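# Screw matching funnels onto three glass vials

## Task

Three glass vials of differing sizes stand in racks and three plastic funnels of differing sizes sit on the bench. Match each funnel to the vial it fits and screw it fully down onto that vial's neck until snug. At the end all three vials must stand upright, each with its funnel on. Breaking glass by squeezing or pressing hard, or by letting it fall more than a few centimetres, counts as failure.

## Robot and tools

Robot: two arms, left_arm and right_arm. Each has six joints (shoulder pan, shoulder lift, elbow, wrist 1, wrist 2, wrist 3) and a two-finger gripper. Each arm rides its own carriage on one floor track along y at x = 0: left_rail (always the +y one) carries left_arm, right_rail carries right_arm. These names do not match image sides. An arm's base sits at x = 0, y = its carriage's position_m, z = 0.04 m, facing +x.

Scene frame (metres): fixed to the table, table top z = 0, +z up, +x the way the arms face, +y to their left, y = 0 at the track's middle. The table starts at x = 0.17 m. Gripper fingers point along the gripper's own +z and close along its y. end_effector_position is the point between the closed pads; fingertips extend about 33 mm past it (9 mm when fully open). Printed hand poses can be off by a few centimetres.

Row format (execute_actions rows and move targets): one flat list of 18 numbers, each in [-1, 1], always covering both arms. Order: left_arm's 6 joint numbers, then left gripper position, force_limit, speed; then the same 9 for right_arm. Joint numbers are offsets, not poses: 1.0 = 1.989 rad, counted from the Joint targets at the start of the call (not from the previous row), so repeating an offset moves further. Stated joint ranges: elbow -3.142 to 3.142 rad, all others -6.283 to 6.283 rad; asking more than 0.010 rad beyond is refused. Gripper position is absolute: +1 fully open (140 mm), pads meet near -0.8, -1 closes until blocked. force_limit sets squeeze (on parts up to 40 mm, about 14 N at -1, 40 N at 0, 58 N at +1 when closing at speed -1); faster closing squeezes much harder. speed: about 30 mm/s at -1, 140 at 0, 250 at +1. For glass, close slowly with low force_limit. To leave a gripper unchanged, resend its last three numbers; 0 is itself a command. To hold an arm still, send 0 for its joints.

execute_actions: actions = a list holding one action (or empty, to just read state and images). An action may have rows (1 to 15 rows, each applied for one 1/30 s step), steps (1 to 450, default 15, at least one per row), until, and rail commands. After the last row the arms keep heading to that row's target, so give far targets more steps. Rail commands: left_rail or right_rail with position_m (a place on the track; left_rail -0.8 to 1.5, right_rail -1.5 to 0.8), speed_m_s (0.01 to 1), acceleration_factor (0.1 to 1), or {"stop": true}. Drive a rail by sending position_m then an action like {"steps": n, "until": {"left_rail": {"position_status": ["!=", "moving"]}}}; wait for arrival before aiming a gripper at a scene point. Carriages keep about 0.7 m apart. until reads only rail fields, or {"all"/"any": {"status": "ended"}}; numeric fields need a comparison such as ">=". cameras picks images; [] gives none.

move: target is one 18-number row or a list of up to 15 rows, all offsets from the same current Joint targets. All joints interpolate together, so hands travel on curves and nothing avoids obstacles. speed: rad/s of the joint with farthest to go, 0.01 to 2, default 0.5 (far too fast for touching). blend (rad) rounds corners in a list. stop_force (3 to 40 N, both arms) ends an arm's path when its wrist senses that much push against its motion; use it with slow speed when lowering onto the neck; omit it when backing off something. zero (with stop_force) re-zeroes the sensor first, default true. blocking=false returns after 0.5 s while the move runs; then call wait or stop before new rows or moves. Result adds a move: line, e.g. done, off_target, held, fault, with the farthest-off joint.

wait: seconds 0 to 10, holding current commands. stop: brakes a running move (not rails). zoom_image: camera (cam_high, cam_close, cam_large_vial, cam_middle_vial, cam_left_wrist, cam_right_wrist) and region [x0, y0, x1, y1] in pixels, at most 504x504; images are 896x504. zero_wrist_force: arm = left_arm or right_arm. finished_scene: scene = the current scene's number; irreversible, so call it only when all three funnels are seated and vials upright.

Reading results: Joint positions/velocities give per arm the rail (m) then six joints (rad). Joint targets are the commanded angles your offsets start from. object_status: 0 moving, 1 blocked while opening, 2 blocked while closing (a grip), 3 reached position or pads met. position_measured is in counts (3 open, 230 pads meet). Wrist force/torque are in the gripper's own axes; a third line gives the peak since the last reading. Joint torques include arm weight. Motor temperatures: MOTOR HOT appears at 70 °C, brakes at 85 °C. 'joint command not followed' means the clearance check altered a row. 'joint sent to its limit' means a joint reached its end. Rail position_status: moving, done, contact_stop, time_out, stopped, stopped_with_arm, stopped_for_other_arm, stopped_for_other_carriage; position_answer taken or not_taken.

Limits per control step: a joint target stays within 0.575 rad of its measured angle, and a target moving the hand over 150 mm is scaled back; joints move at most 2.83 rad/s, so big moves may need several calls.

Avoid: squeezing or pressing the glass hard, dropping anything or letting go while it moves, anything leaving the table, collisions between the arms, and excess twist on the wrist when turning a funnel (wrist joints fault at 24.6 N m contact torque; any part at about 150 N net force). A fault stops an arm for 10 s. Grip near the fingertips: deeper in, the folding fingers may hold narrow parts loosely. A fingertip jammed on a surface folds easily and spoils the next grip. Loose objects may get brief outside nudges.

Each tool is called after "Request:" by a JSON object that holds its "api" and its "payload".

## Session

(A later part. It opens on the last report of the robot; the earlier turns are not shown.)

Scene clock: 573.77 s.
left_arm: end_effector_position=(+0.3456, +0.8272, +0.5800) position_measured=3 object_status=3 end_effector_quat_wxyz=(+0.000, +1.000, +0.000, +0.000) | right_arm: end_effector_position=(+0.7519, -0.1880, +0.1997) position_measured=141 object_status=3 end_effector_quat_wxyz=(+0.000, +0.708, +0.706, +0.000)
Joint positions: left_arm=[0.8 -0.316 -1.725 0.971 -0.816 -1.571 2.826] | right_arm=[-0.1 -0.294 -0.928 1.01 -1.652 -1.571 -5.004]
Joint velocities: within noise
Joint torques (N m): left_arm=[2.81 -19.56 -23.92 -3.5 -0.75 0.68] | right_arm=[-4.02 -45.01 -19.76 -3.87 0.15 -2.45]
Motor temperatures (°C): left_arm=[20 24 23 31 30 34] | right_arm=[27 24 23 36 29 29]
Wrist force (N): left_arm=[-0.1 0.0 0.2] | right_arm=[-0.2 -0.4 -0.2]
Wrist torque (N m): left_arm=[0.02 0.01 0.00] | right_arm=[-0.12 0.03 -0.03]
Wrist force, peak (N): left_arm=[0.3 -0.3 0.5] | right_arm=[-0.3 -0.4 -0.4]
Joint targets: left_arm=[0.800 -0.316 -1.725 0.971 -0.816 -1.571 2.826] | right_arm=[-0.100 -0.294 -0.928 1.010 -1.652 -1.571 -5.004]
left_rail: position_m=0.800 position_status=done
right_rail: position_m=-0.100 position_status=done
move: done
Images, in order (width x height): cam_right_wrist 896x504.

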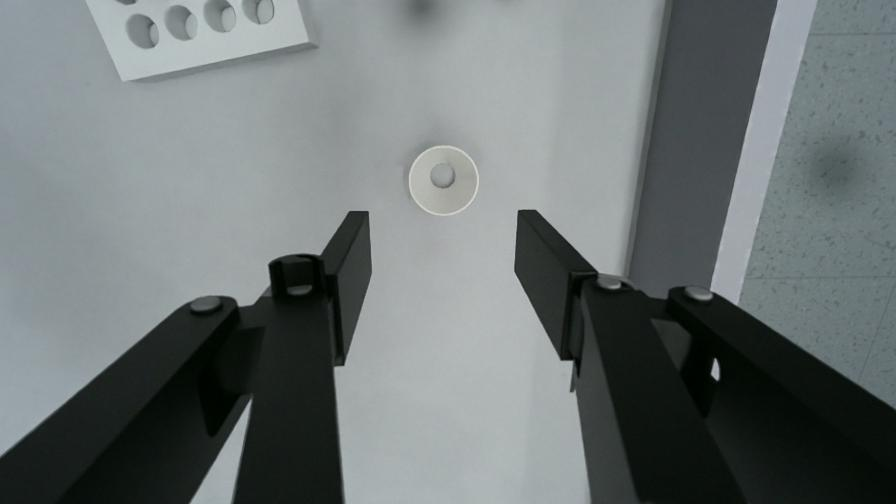

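Request:
{"api": "move", "payload": {"target": [[0,0,0,0,0,0,1,1,1,0.00119,0.02914,0.06827,-0.09741,0,0.00119,0.05,-1,-0.8],[0,0,0,0,0,0,1,1,1,0.00119,0.05208,0.10254,-0.15462,0,0.00119,0.05,-1,-0.8]], "speed": [0.4,0.2], "blend": 0.02, "cameras": ["cam_right_wrist"]}}

Request:
{"api": "move", "payload": {"target": [0,0,0,0,0,0,1,1,1,0,0,0,0,0,0,-1,-0.6,-1], "cameras": ["cam_right_wrist"]}}

Scene clock: 591.70 s.
left_arm: end_effector_position=(+0.3456, +0.8272, +0.5800) position_measured=3 object_status=3 end_effector_quat_wxyz=(+0.000, +1.000, +0.000, +0.000) | right_arm: end_effector_position=(+0.7577, -0.1879, +0.0548) position_measured=123 object_status=3 end_effector_quat_wxyz=(+0.000, +0.708, +0.706, +0.000)
Joint positions: left_arm=[0.8 -0.316 -1.725 0.971 -0.816 -1.571 2.826] | right_arm=[-0.1 -0.291 -0.825 1.213 -1.959 -1.571 -5.001]
Joint velocities: within noise
Joint torques (N m): left_arm=[2.1 -19.21 -23.77 -3.57 -0.61 0.51] | right_arm=[9.06 -45.23 -17.11 -4.85 0.03 2.2]
Motor temperatures (°C): left_arm=[20 24 23 31 30 34] | right_arm=[27 24 23 36 29 29]
Wrist force (N): left_arm=[-0.2 -0.3 0.4] | right_arm=[0.0 -0.4 -0.1]
Wrist torque (N m): left_arm=[-0.06 0.04 0.00] | right_arm=[-0.11 -0.01 -0.02]
Wrist force, peak (N): left_arm=[-0.1 -0.6 0.3] | right_arm=[-0.2 -0.7 -1.9]
Joint targets: left_arm=[0.800 -0.316 -1.725 0.971 -0.816 -1.571 2.826] | right_arm=[-0.100 -0.291 -0.825 1.213 -1.959 -1.571 -5.001]
left_rail: position_m=0.800 position_status=done
right_rail: position_m=-0.100 position_status=done
move: done
Images, in order (width x height): cam_right_wrist 896x504.

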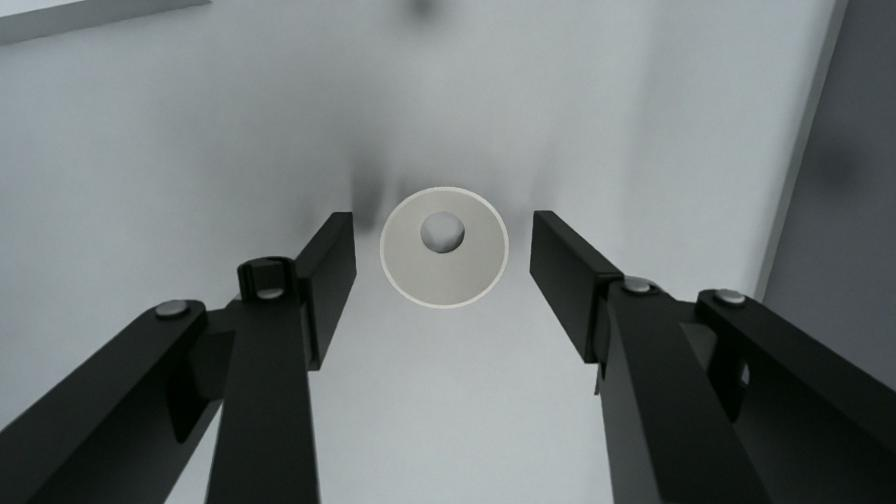

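Scene clock: 592.77 s.
left_arm: end_effector_position=(+0.3456, +0.8272, +0.5800) position_measured=3 object_status=3 end_effector_quat_wxyz=(+0.000, +1.000, +0.000, +0.000) | right_arm: end_effector_position=(+0.7577, -0.1879, +0.0547) position_measured=159 object_status=0 end_effector_quat_wxyz=(+0.000, +0.708, +0.706, +0.000)
Joint positions: left_arm=[0.8 -0.316 -1.725 0.971 -0.816 -1.571 2.826] | right_arm=[-0.1 -0.291 -0.825 1.213 -1.959 -1.571 -5.001]
Joint velocities: within noise
Joint torques (N m): left_arm=[3.73 -18.2 -24.17 -3.48 -0.75 0.65] | right_arm=[8.75 -45.7 -18.25 -4.26 0.04 2.06]
Motor temperatures (°C): left_arm=[20 24 23 31 30 34] | right_arm=[27 24 23 36 29 29]
Wrist force (N): left_arm=[0.1 0.0 0.3] | right_arm=[-0.1 -1.1 -5.5]
Wrist torque (N m): left_arm=[0.01 -0.03 0.00] | right_arm=[-0.08 0.04 -0.01]
Wrist force, peak (N): left_arm=[0.2 -0.5 -0.2] | right_arm=[-0.1 -1.1 -5.5]
Joint targets: left_arm=[0.800 -0.316 -1.725 0.971 -0.816 -1.571 2.826] | right_arm=[-0.100 -0.291 -0.825 1.213 -1.959 -1.571 -5.001]
left_rail: position_m=0.800 position_status=done
right_rail: position_m=-0.100 position_status=done
move: done
Images, in order (width x height): cam_right_wrist 896x504.

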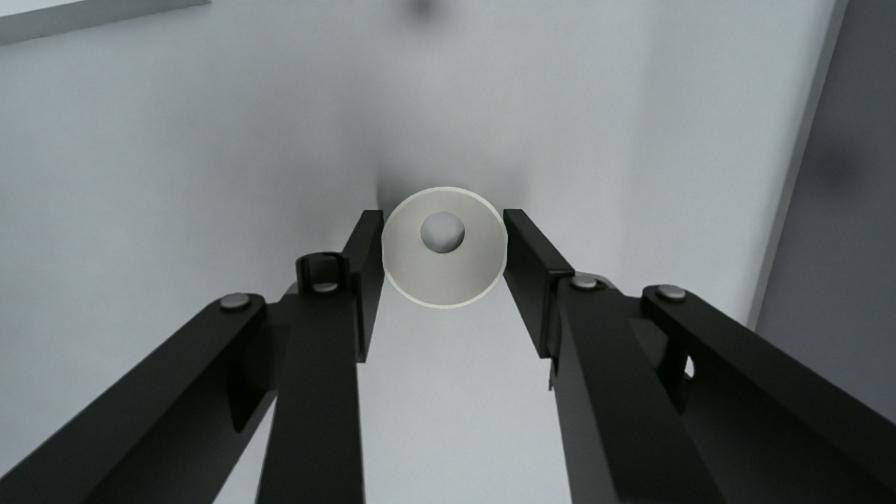

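Request:
{"api": "move", "payload": {"target": [[0,0,0,0,0,0,1,1,1,0,0,0,0,0,0,0.0,-1,-1],[0,0,0,0,0,0,1,1,1,0,0,0,0,0,0.78974,0.0,-1,-1],[0,0,0,0,0,0,1,1,1,0,0,0,0,0,0.78974,-1,-0.6,-1]], "speed": 1.0, "cameras": ["cam_right_wrist"]}}

Scene clock: 620.20 s.
left_arm: end_effector_position=(+0.3456, +0.8272, +0.5800) position_measured=3 object_status=3 end_effector_quat_wxyz=(+0.000, +1.000, +0.000, +0.000) | right_arm: end_effector_position=(+0.7577, -0.1879, +0.0547) position_measured=159 object_status=0 end_effector_quat_wxyz=(+0.000, +1.000, -0.001, +0.000)
Joint positions: left_arm=[0.8 -0.316 -1.725 0.971 -0.816 -1.571 2.826] | right_arm=[-0.1 -0.291 -0.825 1.213 -1.959 -1.571 -3.431]
Joint velocities: within noise
Joint torques (N m): left_arm=[3.6 -19.31 -23.15 -3.44 -0.64 0.68] | right_arm=[7.82 -46.88 -24.53 -2.08 -0.21 2.12]
Motor temperatures (°C): left_arm=[20 23 23 31 30 34] | right_arm=[27 24 23 36 29 29]
Wrist force (N): left_arm=[0.1 -0.3 0.0] | right_arm=[-0.7 -0.8 -5.1]
Wrist torque (N m): left_arm=[-0.06 -0.02 0.00] | right_arm=[-0.14 0.00 -0.02]
Wrist force, peak (N): left_arm=[0.0 -0.5 0.5] | right_arm=[-0.1 -1.2 -5.4]
Joint targets: left_arm=[0.800 -0.316 -1.725 0.971 -0.816 -1.571 2.826] | right_arm=[-0.100 -0.291 -0.825 1.213 -1.959 -1.571 -3.431]
left_rail: position_m=0.800 position_status=done
right_rail: position_m=-0.100 position_status=done
move: done
Images, in order (width x height): cam_right_wrist 896x504.

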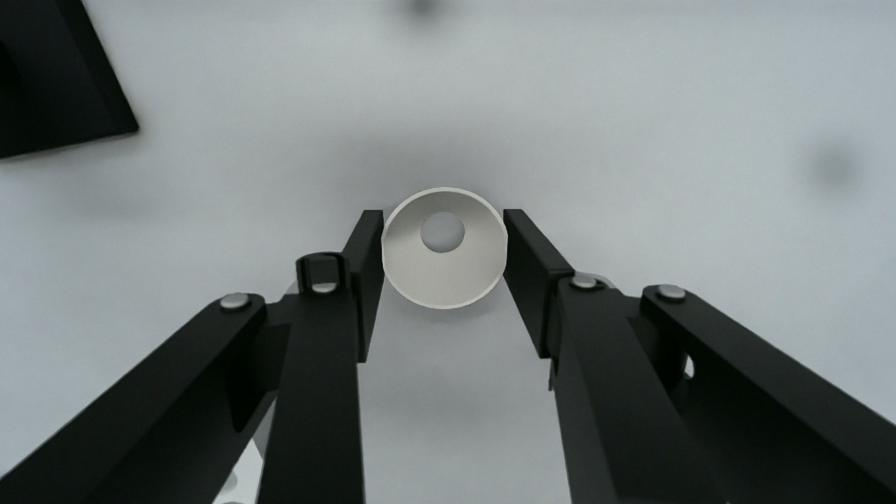

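Request:
{"api": "move", "payload": {"target": [[0,0,0,0,0,0,1,1,1,0,-0.04387,-0.11615,0.16003,0,0,-1,-0.6,-1],[0,0,0,0,0,0,1,1,1,0.25982,-0.28303,0.2033,0.07973,0,-0.53077,-1,-0.6,-1]], "speed": [0.4,0.5], "blend": 0.05, "cameras": ["cam_right_wrist"]}}

Request:
{"api": "zoom_image", "payload": {"camera": "cam_right_wrist", "region": [360, 90, 520, 210]}}

Request:
{"api": "move", "payload": {"target": [0,0,0,0,0,0,1,1,1,0,0,0,0,0,-0.78974,-1,-0.6,-1], "speed": 0.9, "cameras": ["cam_right_wrist","cam_large_vial"]}}

Request:
{"api": "zoom_image", "payload": {"camera": "cam_right_wrist", "region": [360, 90, 520, 210]}}

Scene clock: 643.30 s.
left_arm: end_effector_position=(+0.3456, +0.8272, +0.5800) position_measured=3 object_status=3 end_effector_quat_wxyz=(+0.000, +1.000, +0.000, +0.000) | right_arm: end_effector_position=(+0.5151, +0.1549, +0.2197) position_measured=159 object_status=2 end_effector_quat_wxyz=(+0.000, +0.707, +0.707, +0.000)
Joint positions: left_arm=[0.8 -0.316 -1.725 0.971 -0.816 -1.571 2.826] | right_arm=[-0.1 0.225 -1.387 1.618 -1.801 -1.571 -4.486]
Joint velocities: within noise
Joint torques (N m): left_arm=[3.27 -18.44 -23.85 -3.74 -0.9 0.75] | right_arm=[8.98 -37.15 -17.33 -4.85 -0.36 -2.68]
Motor temperatures (°C): left_arm=[20 23 23 31 30 34] | right_arm=[27 24 23 36 29 29]
Wrist force (N): left_arm=[-0.2 -0.1 0.0] | right_arm=[-0.2 -0.5 0.3]
Wrist torque (N m): left_arm=[-0.02 0.05 0.00] | right_arm=[-0.09 0.08 0.00]
Wrist force, peak (N): left_arm=[0.1 -0.2 0.6] | right_arm=[-0.5 -0.6 -5.3]
Joint targets: left_arm=[0.800 -0.316 -1.725 0.971 -0.816 -1.571 2.826] | right_arm=[-0.100 0.226 -1.387 1.618 -1.801 -1.571 -4.486]
left_rail: position_m=0.800 position_status=done
right_rail: position_m=-0.100 position_status=done
move: done
Images, in order (width x height): cam_right_wrist 896x504.

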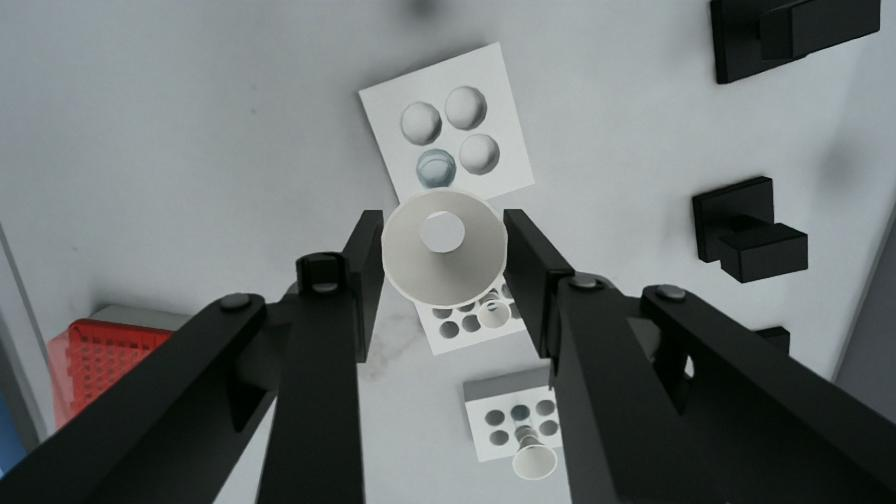

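Scaled by 3.150 from the camera's 896x504 image, which has a finer 1280x720 frame.

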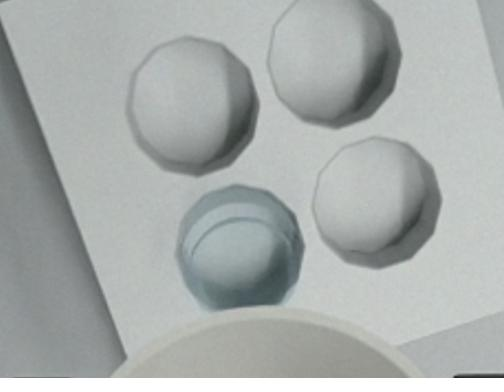

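Scene clock: 645.70 s.
left_arm: end_effector_position=(+0.3456, +0.8272, +0.5800) position_measured=3 object_status=3 end_effector_quat_wxyz=(+0.000, +1.000, +0.000, +0.000) | right_arm: end_effector_position=(+0.5150, +0.1549, +0.2197) position_measured=159 object_status=2 end_effector_quat_wxyz=(+0.000, +0.000, +1.000, +0.000)
Joint positions: left_arm=[0.8 -0.316 -1.725 0.971 -0.816 -1.571 2.826] | right_arm=[-0.1 0.226 -1.387 1.618 -1.801 -1.571 -6.057]
Joint velocities: within noise
Joint torques (N m): left_arm=[3.2 -19.22 -23.79 -3.7 -0.64 0.58] | right_arm=[8 -36.69 -22.13 -4.22 -0.51 -2.51]
Motor temperatures (°C): left_arm=[20 23 23 31 30 34] | right_arm=[27 24 23 36 29 29]
Wrist force (N): left_arm=[0.2 -0.4 0.1] | right_arm=[-0.3 -0.7 0.0]
Wrist torque (N m): left_arm=[-0.06 -0.05 -0.01] | right_arm=[-0.13 0.09 -0.01]
Wrist force, peak (N): left_arm=[0.2 -0.4 0.4] | right_arm=[-0.5 -0.9 0.0]
Joint targets: left_arm=[0.800 -0.316 -1.725 0.971 -0.816 -1.571 2.826] | right_arm=[-0.100 0.226 -1.387 1.618 -1.801 -1.571 -6.057]
left_rail: position_m=0.800 position_status=done
right_rail: position_m=-0.100 position_status=done
move: done
Images, in order (width x height): cam_large_vial 896x504, cam_right_wrist 896x504.

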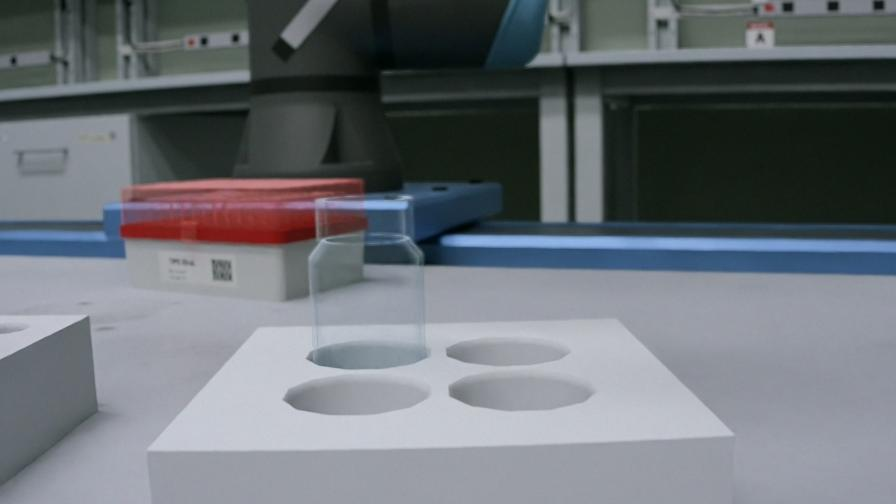

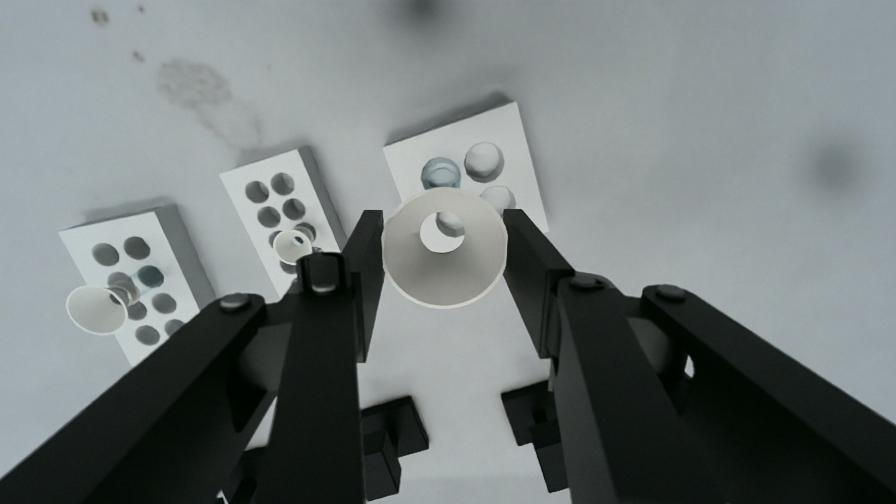

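Scaled by 3.150 from the camera's 896x504 image, which has a finer 1280x720 frame.

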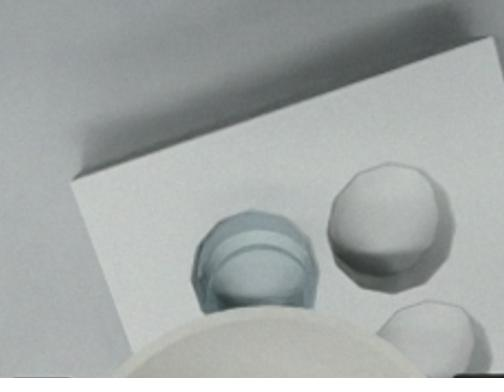

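Request:
{"api": "move", "payload": {"target": [0,0,0,0,0,0,1,1,1,0.00351,0.0206,0.04166,-0.06225,0,-0.07,-1,-0.6,-1], "speed": 0.3, "cameras": ["cam_large_vial"]}}

Request:
{"api": "zoom_image", "payload": {"camera": "cam_large_vial", "region": [240, 60, 492, 360]}}

Scene clock: 665.03 s.
left_arm: end_effector_position=(+0.3456, +0.8272, +0.5800) position_measured=3 object_status=3 end_effector_quat_wxyz=(+0.000, +1.000, +0.000, +0.000) | right_arm: end_effector_position=(+0.5162, +0.1592, +0.1698) position_measured=159 object_status=2 end_effector_quat_wxyz=(+0.000, -0.073, +0.997, +0.000)
Joint positions: left_arm=[0.8 -0.316 -1.725 0.971 -0.816 -1.571 2.826] | right_arm=[-0.1 0.233 -1.347 1.701 -1.925 -1.571 -6.196]
Joint velocities: within noise
Joint torques (N m): left_arm=[3.91 -19.26 -23.39 -3.6 -0.53 0.6] | right_arm=[8.69 -25.95 -16.11 -4.91 -0.47 -2.5]
Motor temperatures (°C): left_arm=[20 23 23 31 30 34] | right_arm=[27 24 23 36 29 29]
Wrist force (N): left_arm=[0.1 -0.1 0.2] | right_arm=[-0.1 -0.6 -0.2]
Wrist torque (N m): left_arm=[-0.02 -0.03 0.00] | right_arm=[-0.09 0.00 -0.02]
Wrist force, peak (N): left_arm=[0.1 -0.5 0.4] | right_arm=[0.0 -0.5 -1.1]
Joint targets: left_arm=[0.800 -0.316 -1.725 0.971 -0.816 -1.571 2.826] | right_arm=[-0.100 0.233 -1.346 1.701 -1.925 -1.571 -6.196]
left_rail: position_m=0.800 position_status=done
right_rail: position_m=-0.100 position_status=done
move: done
Images, in order (width x height): cam_large_vial 896x504.

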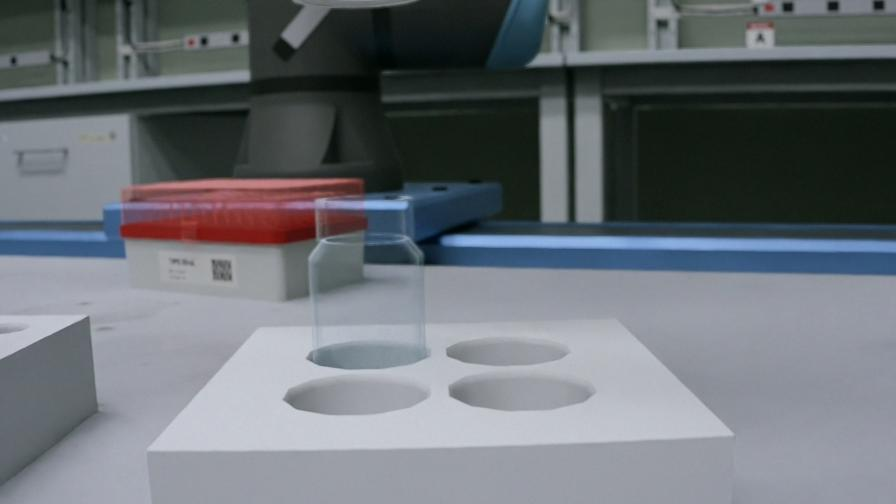

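Scaled by 1.680 from the camera's 896x504 image, which has a finer 1280x720 frame.

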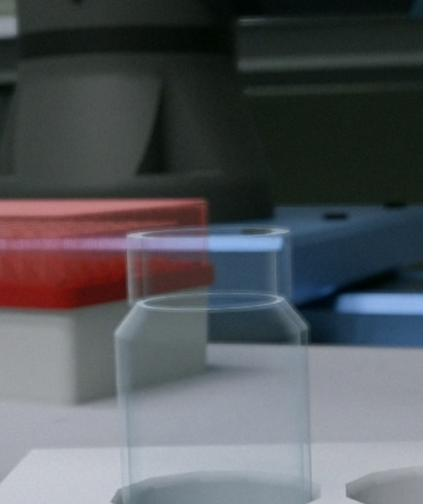

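Request:
{"api": "move", "payload": {"target": [0,0,0,0,0,0,1,1,1,0,0.01471,0.02564,-0.04035,0,0,-1,-0.6,-1], "speed": 0.2, "cameras": ["cam_large_vial"]}}

Request:
{"api": "zoom_image", "payload": {"camera": "cam_large_vial", "region": [240, 60, 492, 360]}}

Scene clock: 671.57 s.
left_arm: end_effector_position=(+0.3456, +0.8272, +0.5800) position_measured=3 object_status=3 end_effector_quat_wxyz=(+0.000, +1.000, +0.000, +0.000) | right_arm: end_effector_position=(+0.5162, +0.1592, +0.1378) position_measured=159 object_status=2 end_effector_quat_wxyz=(+0.000, -0.073, +0.997, +0.000)
Joint positions: left_arm=[0.8 -0.316 -1.725 0.971 -0.816 -1.571 2.826] | right_arm=[-0.1 0.233 -1.317 1.751 -2.005 -1.571 -6.196]
Joint velocities: within noise
Joint torques (N m): left_arm=[3.85 -18.6 -23.35 -3.56 -0.69 0.79] | right_arm=[8.31 -26.55 -16.87 -4.79 -0.49 -2.47]
Motor temperatures (°C): left_arm=[20 23 23 31 30 34] | right_arm=[27 24 23 36 29 29]
Wrist force (N): left_arm=[0.2 -0.2 -0.2] | right_arm=[-0.1 -0.8 -0.1]
Wrist torque (N m): left_arm=[-0.03 -0.05 0.00] | right_arm=[-0.17 0.04 -0.02]
Wrist force, peak (N): left_arm=[0.5 -0.5 0.1] | right_arm=[-0.2 -0.6 0.7]
Joint targets: left_arm=[0.800 -0.316 -1.725 0.971 -0.816 -1.571 2.826] | right_arm=[-0.100 0.233 -1.317 1.752 -2.005 -1.571 -6.196]
left_rail: position_m=0.800 position_status=done
right_rail: position_m=-0.100 position_status=done
move: done
Images, in order (width x height): cam_large_vial 896x504.

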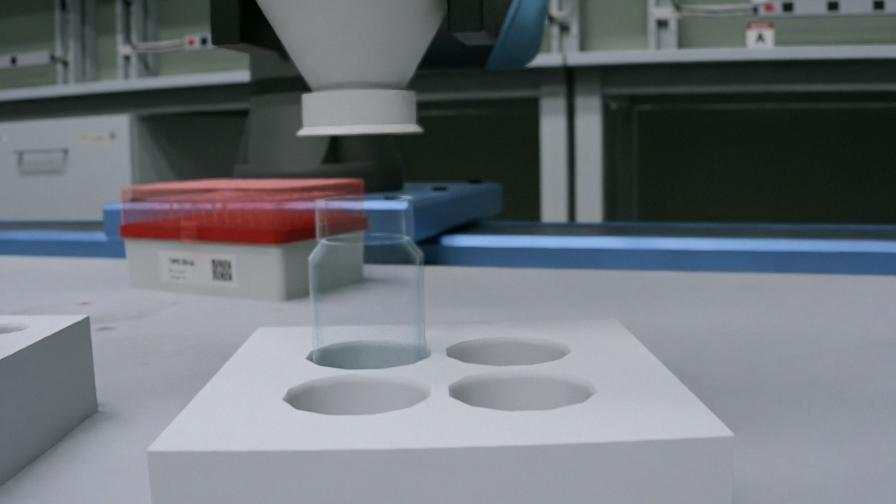

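Scaled by 1.680 from the camera's 896x504 image, which has a finer 1280x720 frame.

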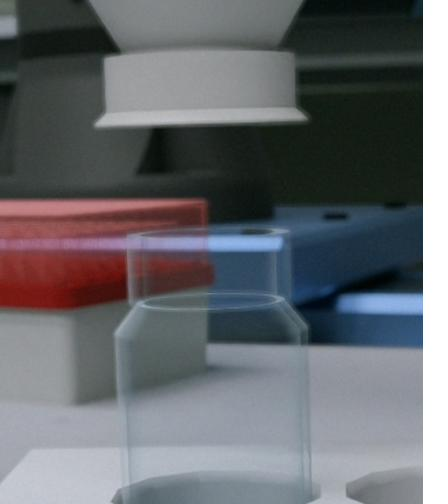

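Request:
{"api": "move", "payload": {"target": [0,0,0,0,0,0,1,1,1,0.00044,0.00761,0.00998,-0.01832,0,0,-1,-0.6,-1], "speed": 0.1, "cameras": ["cam_large_vial"]}}

Request:
{"api": "zoom_image", "payload": {"camera": "cam_large_vial", "region": [240, 60, 492, 360]}}

Scene clock: 682.70 s.
left_arm: end_effector_position=(+0.3456, +0.8272, +0.5800) position_measured=3 object_status=3 end_effector_quat_wxyz=(+0.000, +1.000, +0.000, +0.000) | right_arm: end_effector_position=(+0.5166, +0.1598, +0.1239) position_measured=159 object_status=2 end_effector_quat_wxyz=(+0.001, -0.073, +0.997, +0.000)
Joint positions: left_arm=[0.8 -0.316 -1.725 0.971 -0.816 -1.571 2.826] | right_arm=[-0.1 0.233 -1.302 1.771 -2.041 -1.571 -6.196]
Joint velocities: within noise
Joint torques (N m): left_arm=[3.6 -18.15 -23.37 -3.61 -0.86 0.54] | right_arm=[7.93 -26.45 -17.17 -4.81 -0.34 -2.41]
Motor temperatures (°C): left_arm=[20 23 23 31 30 33] | right_arm=[27 24 23 36 29 29]
Wrist force (N): left_arm=[-0.1 -0.1 0.4] | right_arm=[0.0 -0.9 0.1]
Wrist torque (N m): left_arm=[-0.01 0.03 0.00] | right_arm=[-0.19 0.04 -0.03]
Wrist force, peak (N): left_arm=[0.3 -0.1 0.5] | right_arm=[0.0 -0.9 -0.1]
Joint targets: left_arm=[0.800 -0.316 -1.725 0.971 -0.816 -1.571 2.826] | right_arm=[-0.100 0.233 -1.302 1.771 -2.041 -1.571 -6.196]
left_rail: position_m=0.800 position_status=done
right_rail: position_m=-0.100 position_status=done
move: done
Images, in order (width x height): cam_large_vial 896x504.

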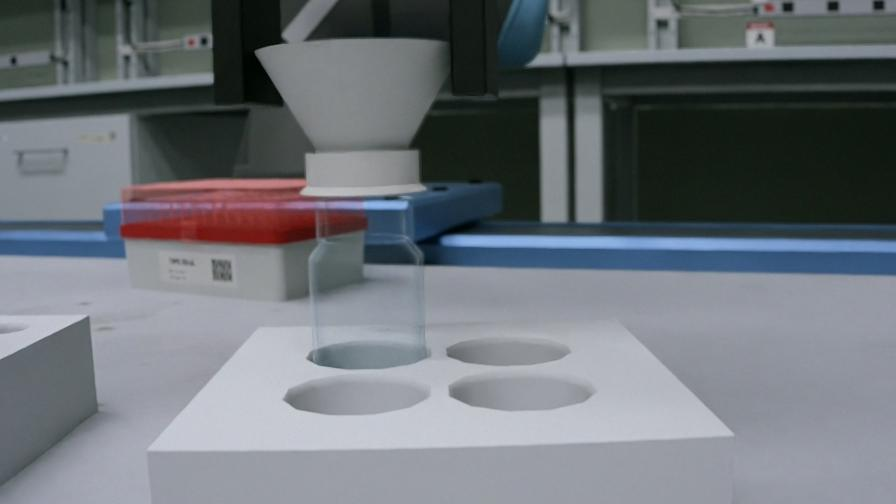

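Scaled by 1.680 from the camera's 896x504 image, which has a finer 1280x720 frame.

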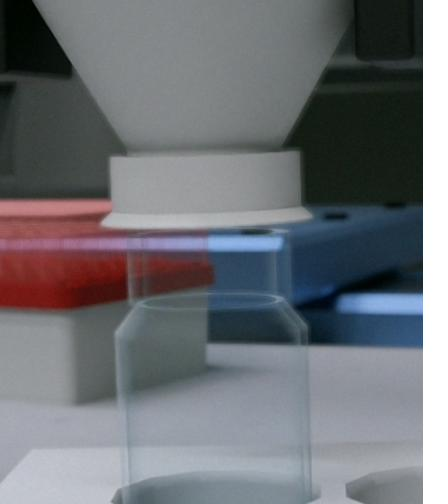

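Request:
{"api": "move", "payload": {"target": [0,0,0,0,0,0,1,1,1,0,0.00568,0.00689,-0.01257,0,0,-1,-0.6,-1], "speed": 0.012, "stop_force": 4, "cameras": ["cam_large_vial"]}}

Request:
{"api": "zoom_image", "payload": {"camera": "cam_large_vial", "region": [240, 60, 492, 360]}}

Scene clock: 689.33 s.
left_arm: end_effector_position=(+0.3456, +0.8272, +0.5800) position_measured=3 object_status=3 end_effector_quat_wxyz=(+0.000, +1.000, +0.000, +0.000) | right_arm: end_effector_position=(+0.5167, +0.1599, +0.1157) position_measured=159 object_status=2 end_effector_quat_wxyz=(+0.001, -0.073, +0.997, +0.000)
Joint positions: left_arm=[0.8 -0.316 -1.725 0.971 -0.816 -1.571 2.826] | right_arm=[-0.1 0.233 -1.293 1.783 -2.062 -1.571 -6.196]
Joint velocities: within noise
Joint torques (N m): left_arm=[2.99 -18.62 -22.81 -3.58 -0.55 0.75] | right_arm=[8.21 -37.79 -25.7 -2.11 -0.42 -2.34]
Motor temperatures (°C): left_arm=[20 23 23 31 30 33] | right_arm=[27 24 23 36 29 29]
Wrist force (N): left_arm=[0.2 -0.1 0.2] | right_arm=[0.4 -1.2 -1.7]
Wrist torque (N m): left_arm=[-0.02 -0.05 0.00] | right_arm=[-0.11 0.05 -0.04]
Wrist force, peak (N): left_arm=[-0.2 -0.4 0.5] | right_arm=[0.9 -1.7 -6.0]
Joint targets: left_arm=[0.800 -0.316 -1.725 0.971 -0.816 -1.571 2.826] | right_arm=[-0.100 0.233 -1.293 1.783 -2.062 -1.571 -6.196]
left_rail: position_m=0.800 position_status=done
right_rail: position_m=-0.100 position_status=done
move: contact (right_arm)
Images, in order (width x height): cam_large_vial 896x504.

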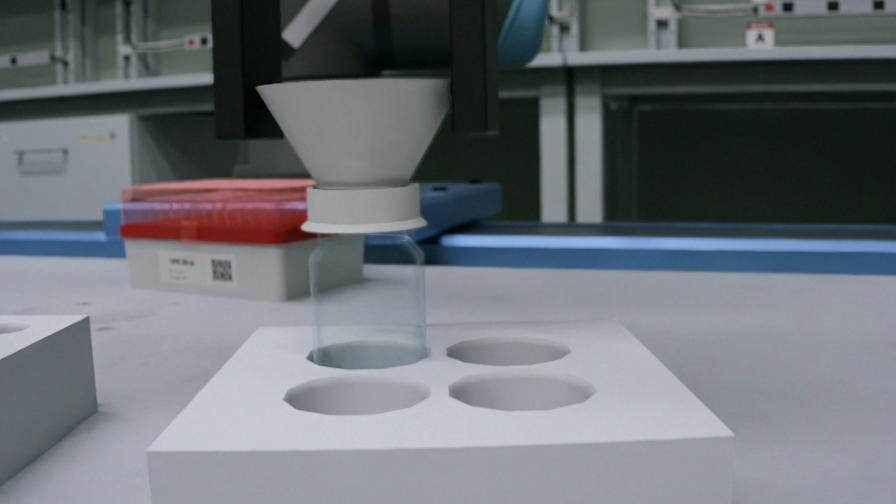

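Scaled by 1.680 from the camera's 896x504 image, which has a finer 1280x720 frame.

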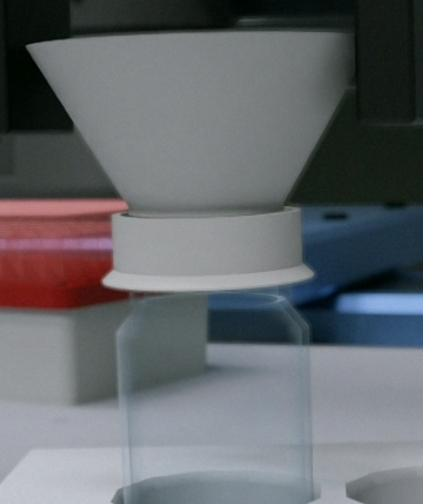

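Request:
{"api": "move", "payload": {"target": [0,0,0,0,0,0,1,1,1,0,0.00057,0.00068,-0.00125,0,0.995,-1,-0.6,-1], "speed": 1.0, "cameras": []}}

Request:
{"api": "move", "payload": {"target": [0,0,0,0,0,0,1,1,1,0,0.00034,0.00041,-0.00075,0,0.995,-1,-0.6,-1], "speed": 1.0, "cameras": ["cam_large_vial"]}}

Request:
{"api": "zoom_image", "payload": {"camera": "cam_large_vial", "region": [240, 60, 492, 360]}}

Scene clock: 696.97 s.
left_arm: end_effector_position=(+0.3456, +0.8272, +0.5800) position_measured=3 object_status=3 end_effector_quat_wxyz=(+0.000, +1.000, +0.000, +0.000) | right_arm: end_effector_position=(+0.5167, +0.1599, +0.1147) position_measured=159 object_status=2 end_effector_quat_wxyz=(+0.000, +0.793, +0.609, +0.001)
Joint positions: left_arm=[0.8 -0.316 -1.725 0.971 -0.816 -1.571 2.826] | right_arm=[-0.1 0.233 -1.292 1.784 -2.064 -1.571 -4.218]
Joint velocities: within noise
Joint torques (N m): left_arm=[3.93 -18.45 -23.4 -3.61 -0.62 0.88] | right_arm=[7.32 -22.03 -13.55 -3.88 -0.16 1.87]
Motor temperatures (°C): left_arm=[20 23 23 31 30 33] | right_arm=[27 24 23 36 29 29]
Wrist force (N): left_arm=[0.2 -0.1 -0.1] | right_arm=[0.7 -1.7 -8.1]
Wrist torque (N m): left_arm=[-0.03 -0.04 0.00] | right_arm=[-0.18 0.06 -0.03]
Wrist force, peak (N): left_arm=[-0.1 -0.4 0.5] | right_arm=[1.0 -2.0 -8.7]
Joint targets: left_arm=[0.800 -0.316 -1.725 0.971 -0.816 -1.571 2.826] | right_arm=[-0.100 0.233 -1.292 1.784 -2.064 -1.571 -4.217]
left_rail: position_m=0.800 position_status=done
right_rail: position_m=-0.100 position_status=done
move: done
No camera images: "cameras" was empty.

Scene clock: 699.63 s.
left_arm: end_effector_position=(+0.3456, +0.8272, +0.5800) position_measured=3 object_status=3 end_effector_quat_wxyz=(+0.000, +1.000, +0.000, +0.000) | right_arm: end_effector_position=(+0.5167, +0.1599, +0.1141) position_measured=159 object_status=2 end_effector_quat_wxyz=(+0.000, +0.945, -0.328, +0.001)
Joint positions: left_arm=[0.8 -0.316 -1.725 0.971 -0.816 -1.571 2.826] | right_arm=[-0.1 0.233 -1.291 1.785 -2.066 -1.571 -2.239]
Joint velocities: within noise
Joint torques (N m): left_arm=[2.97 -19.07 -23.64 -3.71 -0.72 0.85] | right_arm=[6.94 -25.06 -14.25 -4.1 -0.32 2.21]
Motor temperatures (°C): left_arm=[20 23 23 31 30 33] | right_arm=[27 24 23 36 29 29]
Wrist force (N): left_arm=[-0.2 0.0 0.2] | right_arm=[-0.2 -1.2 -4.7]
Wrist torque (N m): left_arm=[0.00 0.03 0.01] | right_arm=[-0.16 0.05 -0.06]
Wrist force, peak (N): left_arm=[0.4 -0.4 0.4] | right_arm=[0.6 -1.6 -8.1]
Joint targets: left_arm=[0.800 -0.316 -1.725 0.971 -0.816 -1.571 2.826] | right_arm=[-0.100 0.233 -1.291 1.785 -2.066 -1.571 -2.239]
left_rail: position_m=0.800 position_status=done
right_rail: position_m=-0.100 position_status=done
move: done
Images, in order (width x height): cam_large_vial 896x504.

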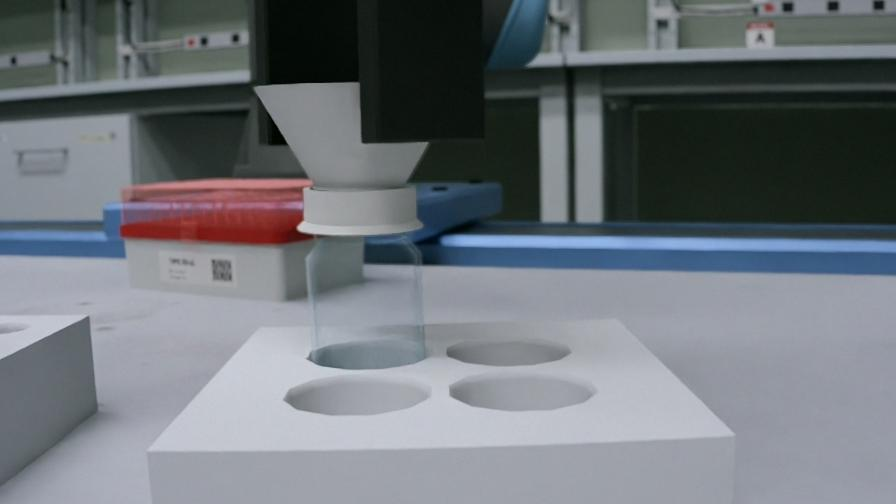

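Scaled by 1.680 from the camera's 896x504 image, which has a finer 1280x720 frame.

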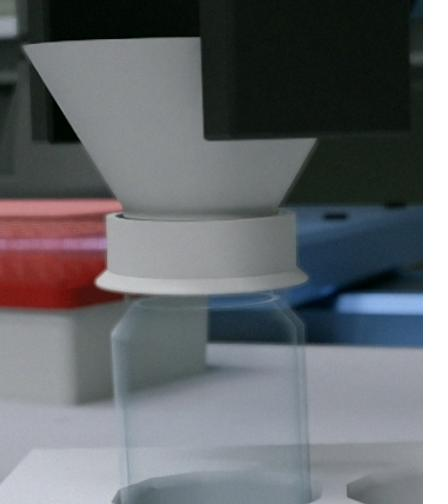

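Request:
{"api": "move", "payload": {"target": [0,0,0,0,0,0,1,1,1,0,0.00034,0.00041,-0.00075,0,0.995,-1,-0.6,-1], "speed": 1.0, "cameras": []}}

Request:
{"api": "move", "payload": {"target": [0,0,0,0,0,0,1,1,1,0,0.00034,0.00041,-0.00075,0,0.995,-1,-0.6,-1], "speed": 1.0, "cameras": ["cam_large_vial"]}}

Request:
{"api": "zoom_image", "payload": {"camera": "cam_large_vial", "region": [240, 60, 492, 360]}}

Scene clock: 719.80 s.
left_arm: end_effector_position=(+0.3456, +0.8272, +0.5800) position_measured=3 object_status=3 end_effector_quat_wxyz=(+0.000, +1.000, +0.000, +0.000) | right_arm: end_effector_position=(+0.5167, +0.1599, +0.1135) position_measured=159 object_status=2 end_effector_quat_wxyz=(+0.001, -0.244, +0.970, +0.000)
Joint positions: left_arm=[0.8 -0.316 -1.725 0.971 -0.816 -1.571 2.826] | right_arm=[-0.1 0.233 -1.29 1.786 -2.067 -1.571 -0.26]
Joint velocities: within noise
Joint torques (N m): left_arm=[3.01 -18.05 -23.25 -3.54 -0.56 0.78] | right_arm=[3.7 -25.12 -15.6 -4.47 -0.22 2.19]
Motor temperatures (°C): left_arm=[20 23 23 31 30 33] | right_arm=[27 24 23 36 29 29]
Wrist force (N): left_arm=[-0.1 -0.1 -0.1] | right_arm=[0.7 -2.2 -3.3]
Wrist torque (N m): left_arm=[0.00 0.01 0.00] | right_arm=[-0.12 0.04 -0.03]
Wrist force, peak (N): left_arm=[0.3 -0.6 0.0] | right_arm=[-0.2 -1.4 -4.9]
Joint targets: left_arm=[0.800 -0.316 -1.725 0.971 -0.816 -1.571 2.826] | right_arm=[-0.100 0.233 -1.290 1.786 -2.067 -1.571 -0.260]
left_rail: position_m=0.800 position_status=done
right_rail: position_m=-0.100 position_status=done
move: done
No camera images: "cameras" was empty.

Scene clock: 722.47 s.
left_arm: end_effector_position=(+0.3456, +0.8272, +0.5800) position_measured=3 object_status=3 end_effector_quat_wxyz=(+0.000, +1.000, +0.000, +0.000) | right_arm: end_effector_position=(+0.5167, +0.1599, +0.1129) position_measured=159 object_status=2 end_effector_quat_wxyz=(+0.000, +0.676, +0.737, +0.001)
Joint positions: left_arm=[0.8 -0.316 -1.725 0.971 -0.816 -1.571 2.826] | right_arm=[-0.1 0.233 -1.29 1.786 -2.069 -1.571 1.719]
Joint velocities: within noise
Joint torques (N m): left_arm=[3.42 -18.1 -23.5 -3.64 -0.84 0.69] | right_arm=[2.49 -27.54 -17 -4.98 -0.06 2.1]
Motor temperatures (°C): left_arm=[20 23 23 31 30 33] | right_arm=[27 24 23 36 29 29]
Wrist force (N): left_arm=[0.1 -0.2 0.3] | right_arm=[0.3 -1.4 -0.5]
Wrist torque (N m): left_arm=[-0.04 -0.02 0.01] | right_arm=[-0.11 0.07 -0.03]
Wrist force, peak (N): left_arm=[0.5 -0.3 0.3] | right_arm=[0.3 -3.7 -6.3]
Joint targets: left_arm=[0.800 -0.316 -1.725 0.971 -0.816 -1.571 2.826] | right_arm=[-0.100 0.233 -1.290 1.786 -2.069 -1.571 1.719]
left_rail: position_m=0.800 position_status=done
right_rail: position_m=-0.100 position_status=done
move: done
Images, in order (width x height): cam_large_vial 896x504.

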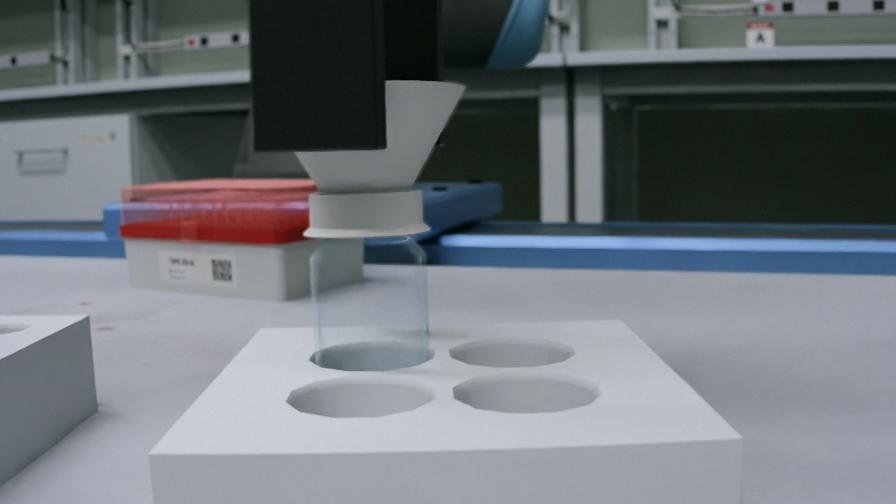

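Scaled by 1.680 from the camera's 896x504 image, which has a finer 1280x720 frame.

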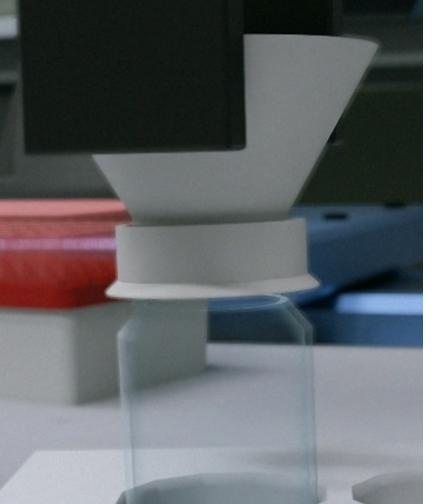

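Request:
{"api": "move", "payload": {"target": [0,0,0,0,0,0,1,1,1,0,0.0005,0.0006,-0.0011,0,0.995,-1,-0.6,-1], "speed": 1.0, "cameras": []}}

Request:
{"api": "move", "payload": {"target": [0,0,0,0,0,0,1,1,1,0,0.00034,0.00041,-0.00075,0,0.995,-1,-0.6,-1], "speed": 1.0, "cameras": ["cam_large_vial"]}}

Request:
{"api": "zoom_image", "payload": {"camera": "cam_large_vial", "region": [240, 60, 492, 360]}}

Scene clock: 729.40 s.
left_arm: end_effector_position=(+0.3456, +0.8272, +0.5800) position_measured=3 object_status=3 end_effector_quat_wxyz=(+0.000, +1.000, +0.000, +0.000) | right_arm: end_effector_position=(+0.5167, +0.1599, +0.1120) position_measured=159 object_status=2 end_effector_quat_wxyz=(+0.000, +0.987, -0.160, +0.001)
Joint positions: left_arm=[0.8 -0.316 -1.725 0.971 -0.816 -1.571 2.826] | right_arm=[-0.1 0.233 -1.289 1.788 -2.071 -1.571 3.697]
Joint velocities: within noise
Joint torques (N m): left_arm=[3.26 -18.08 -23.7 -3.53 -0.76 0.71] | right_arm=[-0.05 -27.21 -15.93 -4.03 -0.27 2.07]
Motor temperatures (°C): left_arm=[20 23 23 31 30 33] | right_arm=[27 24 23 36 29 29]
Wrist force (N): left_arm=[0.0 0.1 0.3] | right_arm=[0.1 -1.5 -1.3]
Wrist torque (N m): left_arm=[0.02 0.00 0.01] | right_arm=[-0.11 0.10 -0.05]
Wrist force, peak (N): left_arm=[0.5 -0.3 0.7] | right_arm=[0.0 -2.0 -2.9]
Joint targets: left_arm=[0.800 -0.316 -1.725 0.971 -0.816 -1.571 2.826] | right_arm=[-0.100 0.233 -1.289 1.788 -2.071 -1.571 3.697]
left_rail: position_m=0.800 position_status=done
right_rail: position_m=-0.100 position_status=done
move: done
No camera images: "cameras" was empty.

Scene clock: 732.07 s.
left_arm: end_effector_position=(+0.3456, +0.8272, +0.5800) position_measured=3 object_status=3 end_effector_quat_wxyz=(+0.000, +1.000, +0.000, +0.000) | right_arm: end_effector_position=(+0.5167, +0.1599, +0.1114) position_measured=159 object_status=2 end_effector_quat_wxyz=(+0.001, -0.408, +0.913, +0.000)
Joint positions: left_arm=[0.8 -0.316 -1.725 0.971 -0.816 -1.571 2.826] | right_arm=[-0.1 0.233 -1.288 1.788 -2.073 -1.571 5.676]
Joint velocities: within noise
Joint torques (N m): left_arm=[2.69 -19.26 -23.14 -3.47 -0.81 0.73] | right_arm=[-0.38 -23.45 -14.39 -4.13 -0.13 1.85]
Motor temperatures (°C): left_arm=[20 23 23 31 29 33] | right_arm=[27 24 23 36 29 29]
Wrist force (N): left_arm=[-0.1 -0.3 0.3] | right_arm=[1.1 -1.5 -6.6]
Wrist torque (N m): left_arm=[-0.06 0.02 0.00] | right_arm=[-0.06 0.11 -0.08]
Wrist force, peak (N): left_arm=[0.2 -0.5 0.4] | right_arm=[1.4 -1.5 -6.8]
Joint targets: left_arm=[0.800 -0.316 -1.725 0.971 -0.816 -1.571 2.826] | right_arm=[-0.100 0.233 -1.288 1.788 -2.073 -1.571 5.676]
left_rail: position_m=0.800 position_status=done
right_rail: position_m=-0.100 position_status=done
move: done
Images, in order (width x height): cam_large_vial 896x504.

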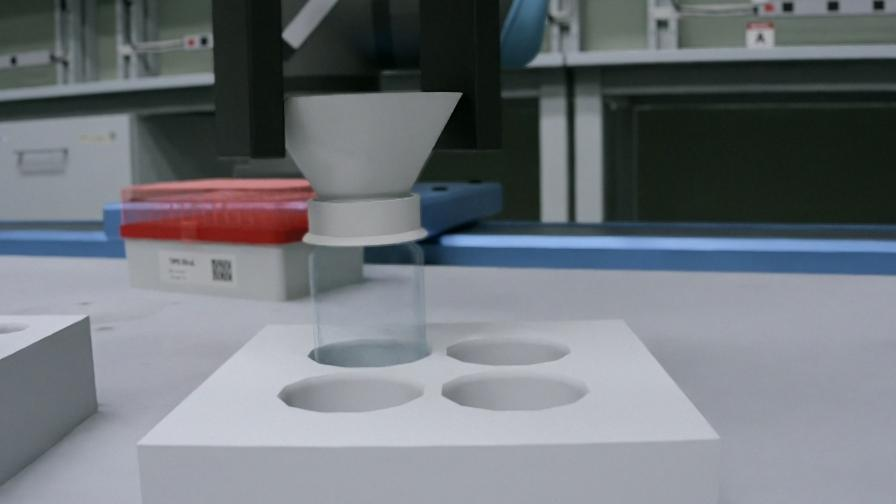

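Scaled by 1.680 from the camera's 896x504 image, which has a finer 1280x720 frame.

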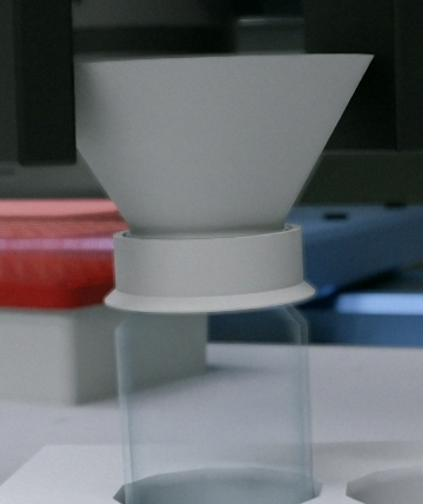

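Request:
{"api": "move", "payload": {"target": [[0,0,0,0,0,0,1,1,1,0,-0.00018,-0.0002,0.00038,0,0,-1,-0.6,-1],[0,0,0,0,0,0,1,1,1,0,-0.00018,-0.0002,0.00038,0,0,0.05,-0.6,-0.8],[0,0,0,0,0,0,1,1,1,0,-0.00018,-0.0002,0.00038,0,-0.995,0.05,-0.6,-0.8]], "speed": 1.2, "cameras": ["cam_large_vial","cam_right_wrist"]}}

Request:
{"api": "zoom_image", "payload": {"camera": "cam_large_vial", "region": [240, 60, 492, 360]}}

Scene clock: 743.80 s.
left_arm: end_effector_position=(+0.3456, +0.8272, +0.5800) position_measured=3 object_status=3 end_effector_quat_wxyz=(+0.000, +1.000, +0.000, +0.000) | right_arm: end_effector_position=(+0.5167, +0.1598, +0.1117) position_measured=123 object_status=3 end_effector_quat_wxyz=(+0.000, +0.987, -0.161, +0.001)
Joint positions: left_arm=[0.8 -0.316 -1.725 0.971 -0.816 -1.571 2.826] | right_arm=[-0.1 0.233 -1.288 1.788 -2.072 -1.571 3.698]
Joint velocities: within noise
Joint torques (N m): left_arm=[2.57 -19.99 -22.97 -3.66 -0.83 0.89] | right_arm=[-0.6 -35.31 -21.12 -3.43 0.18 -2.59]
Motor temperatures (°C): left_arm=[20 23 23 31 29 33] | right_arm=[27 24 23 36 29 29]
Wrist force (N): left_arm=[0.1 -0.2 0.2] | right_arm=[0.1 -0.8 -0.1]
Wrist torque (N m): left_arm=[-0.04 -0.04 0.01] | right_arm=[-0.15 0.04 -0.04]
Wrist force, peak (N): left_arm=[-0.4 -0.3 0.4] | right_arm=[1.1 -1.4 -6.9]
Joint targets: left_arm=[0.800 -0.316 -1.725 0.971 -0.816 -1.571 2.826] | right_arm=[-0.100 0.233 -1.288 1.788 -2.072 -1.571 3.697]
left_rail: position_m=0.800 position_status=done
right_rail: position_m=-0.100 position_status=done
move: done
Images, in order (width x height): cam_large_vial 896x504, cam_right_wrist 896x504.

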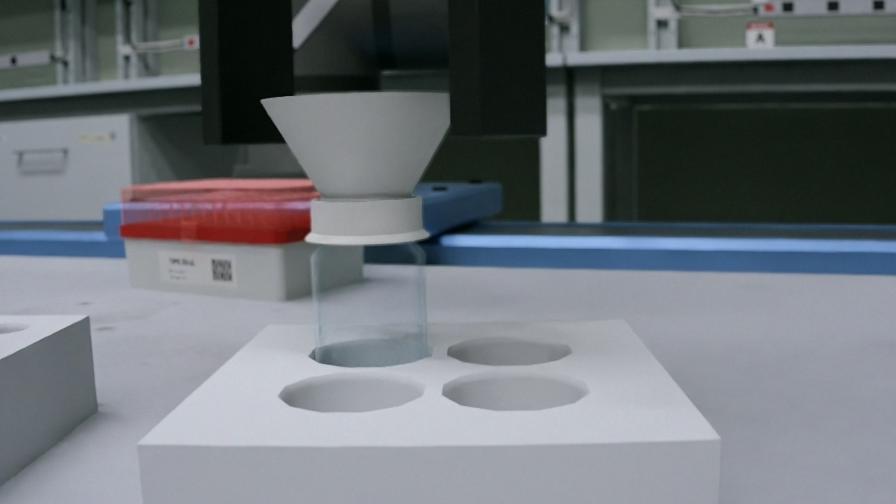

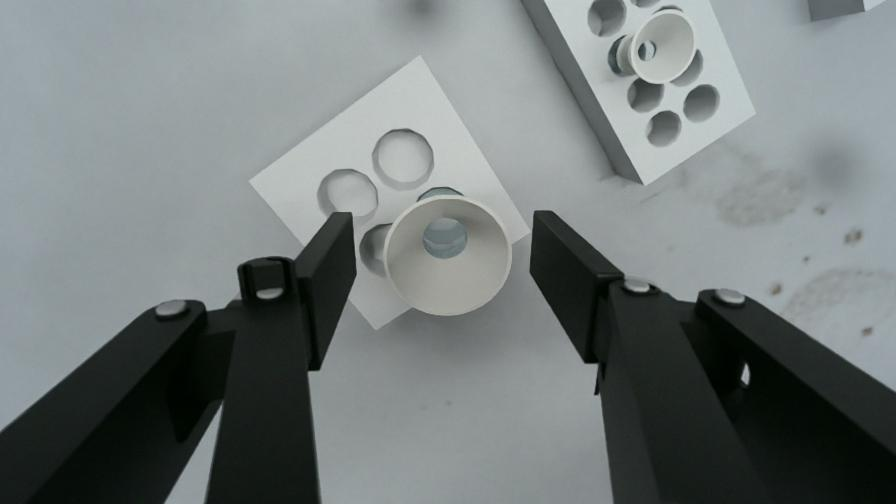

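Scaled by 1.680 from the camera's 896x504 image, which has a finer 1280x720 frame.

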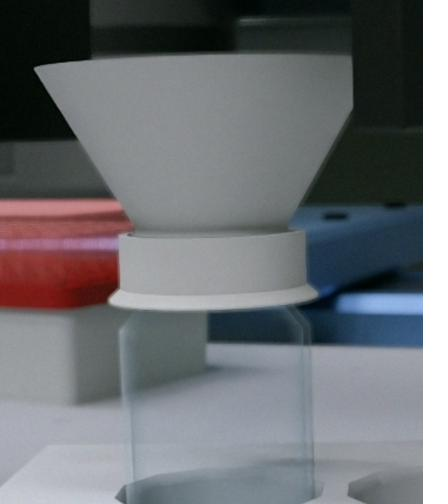

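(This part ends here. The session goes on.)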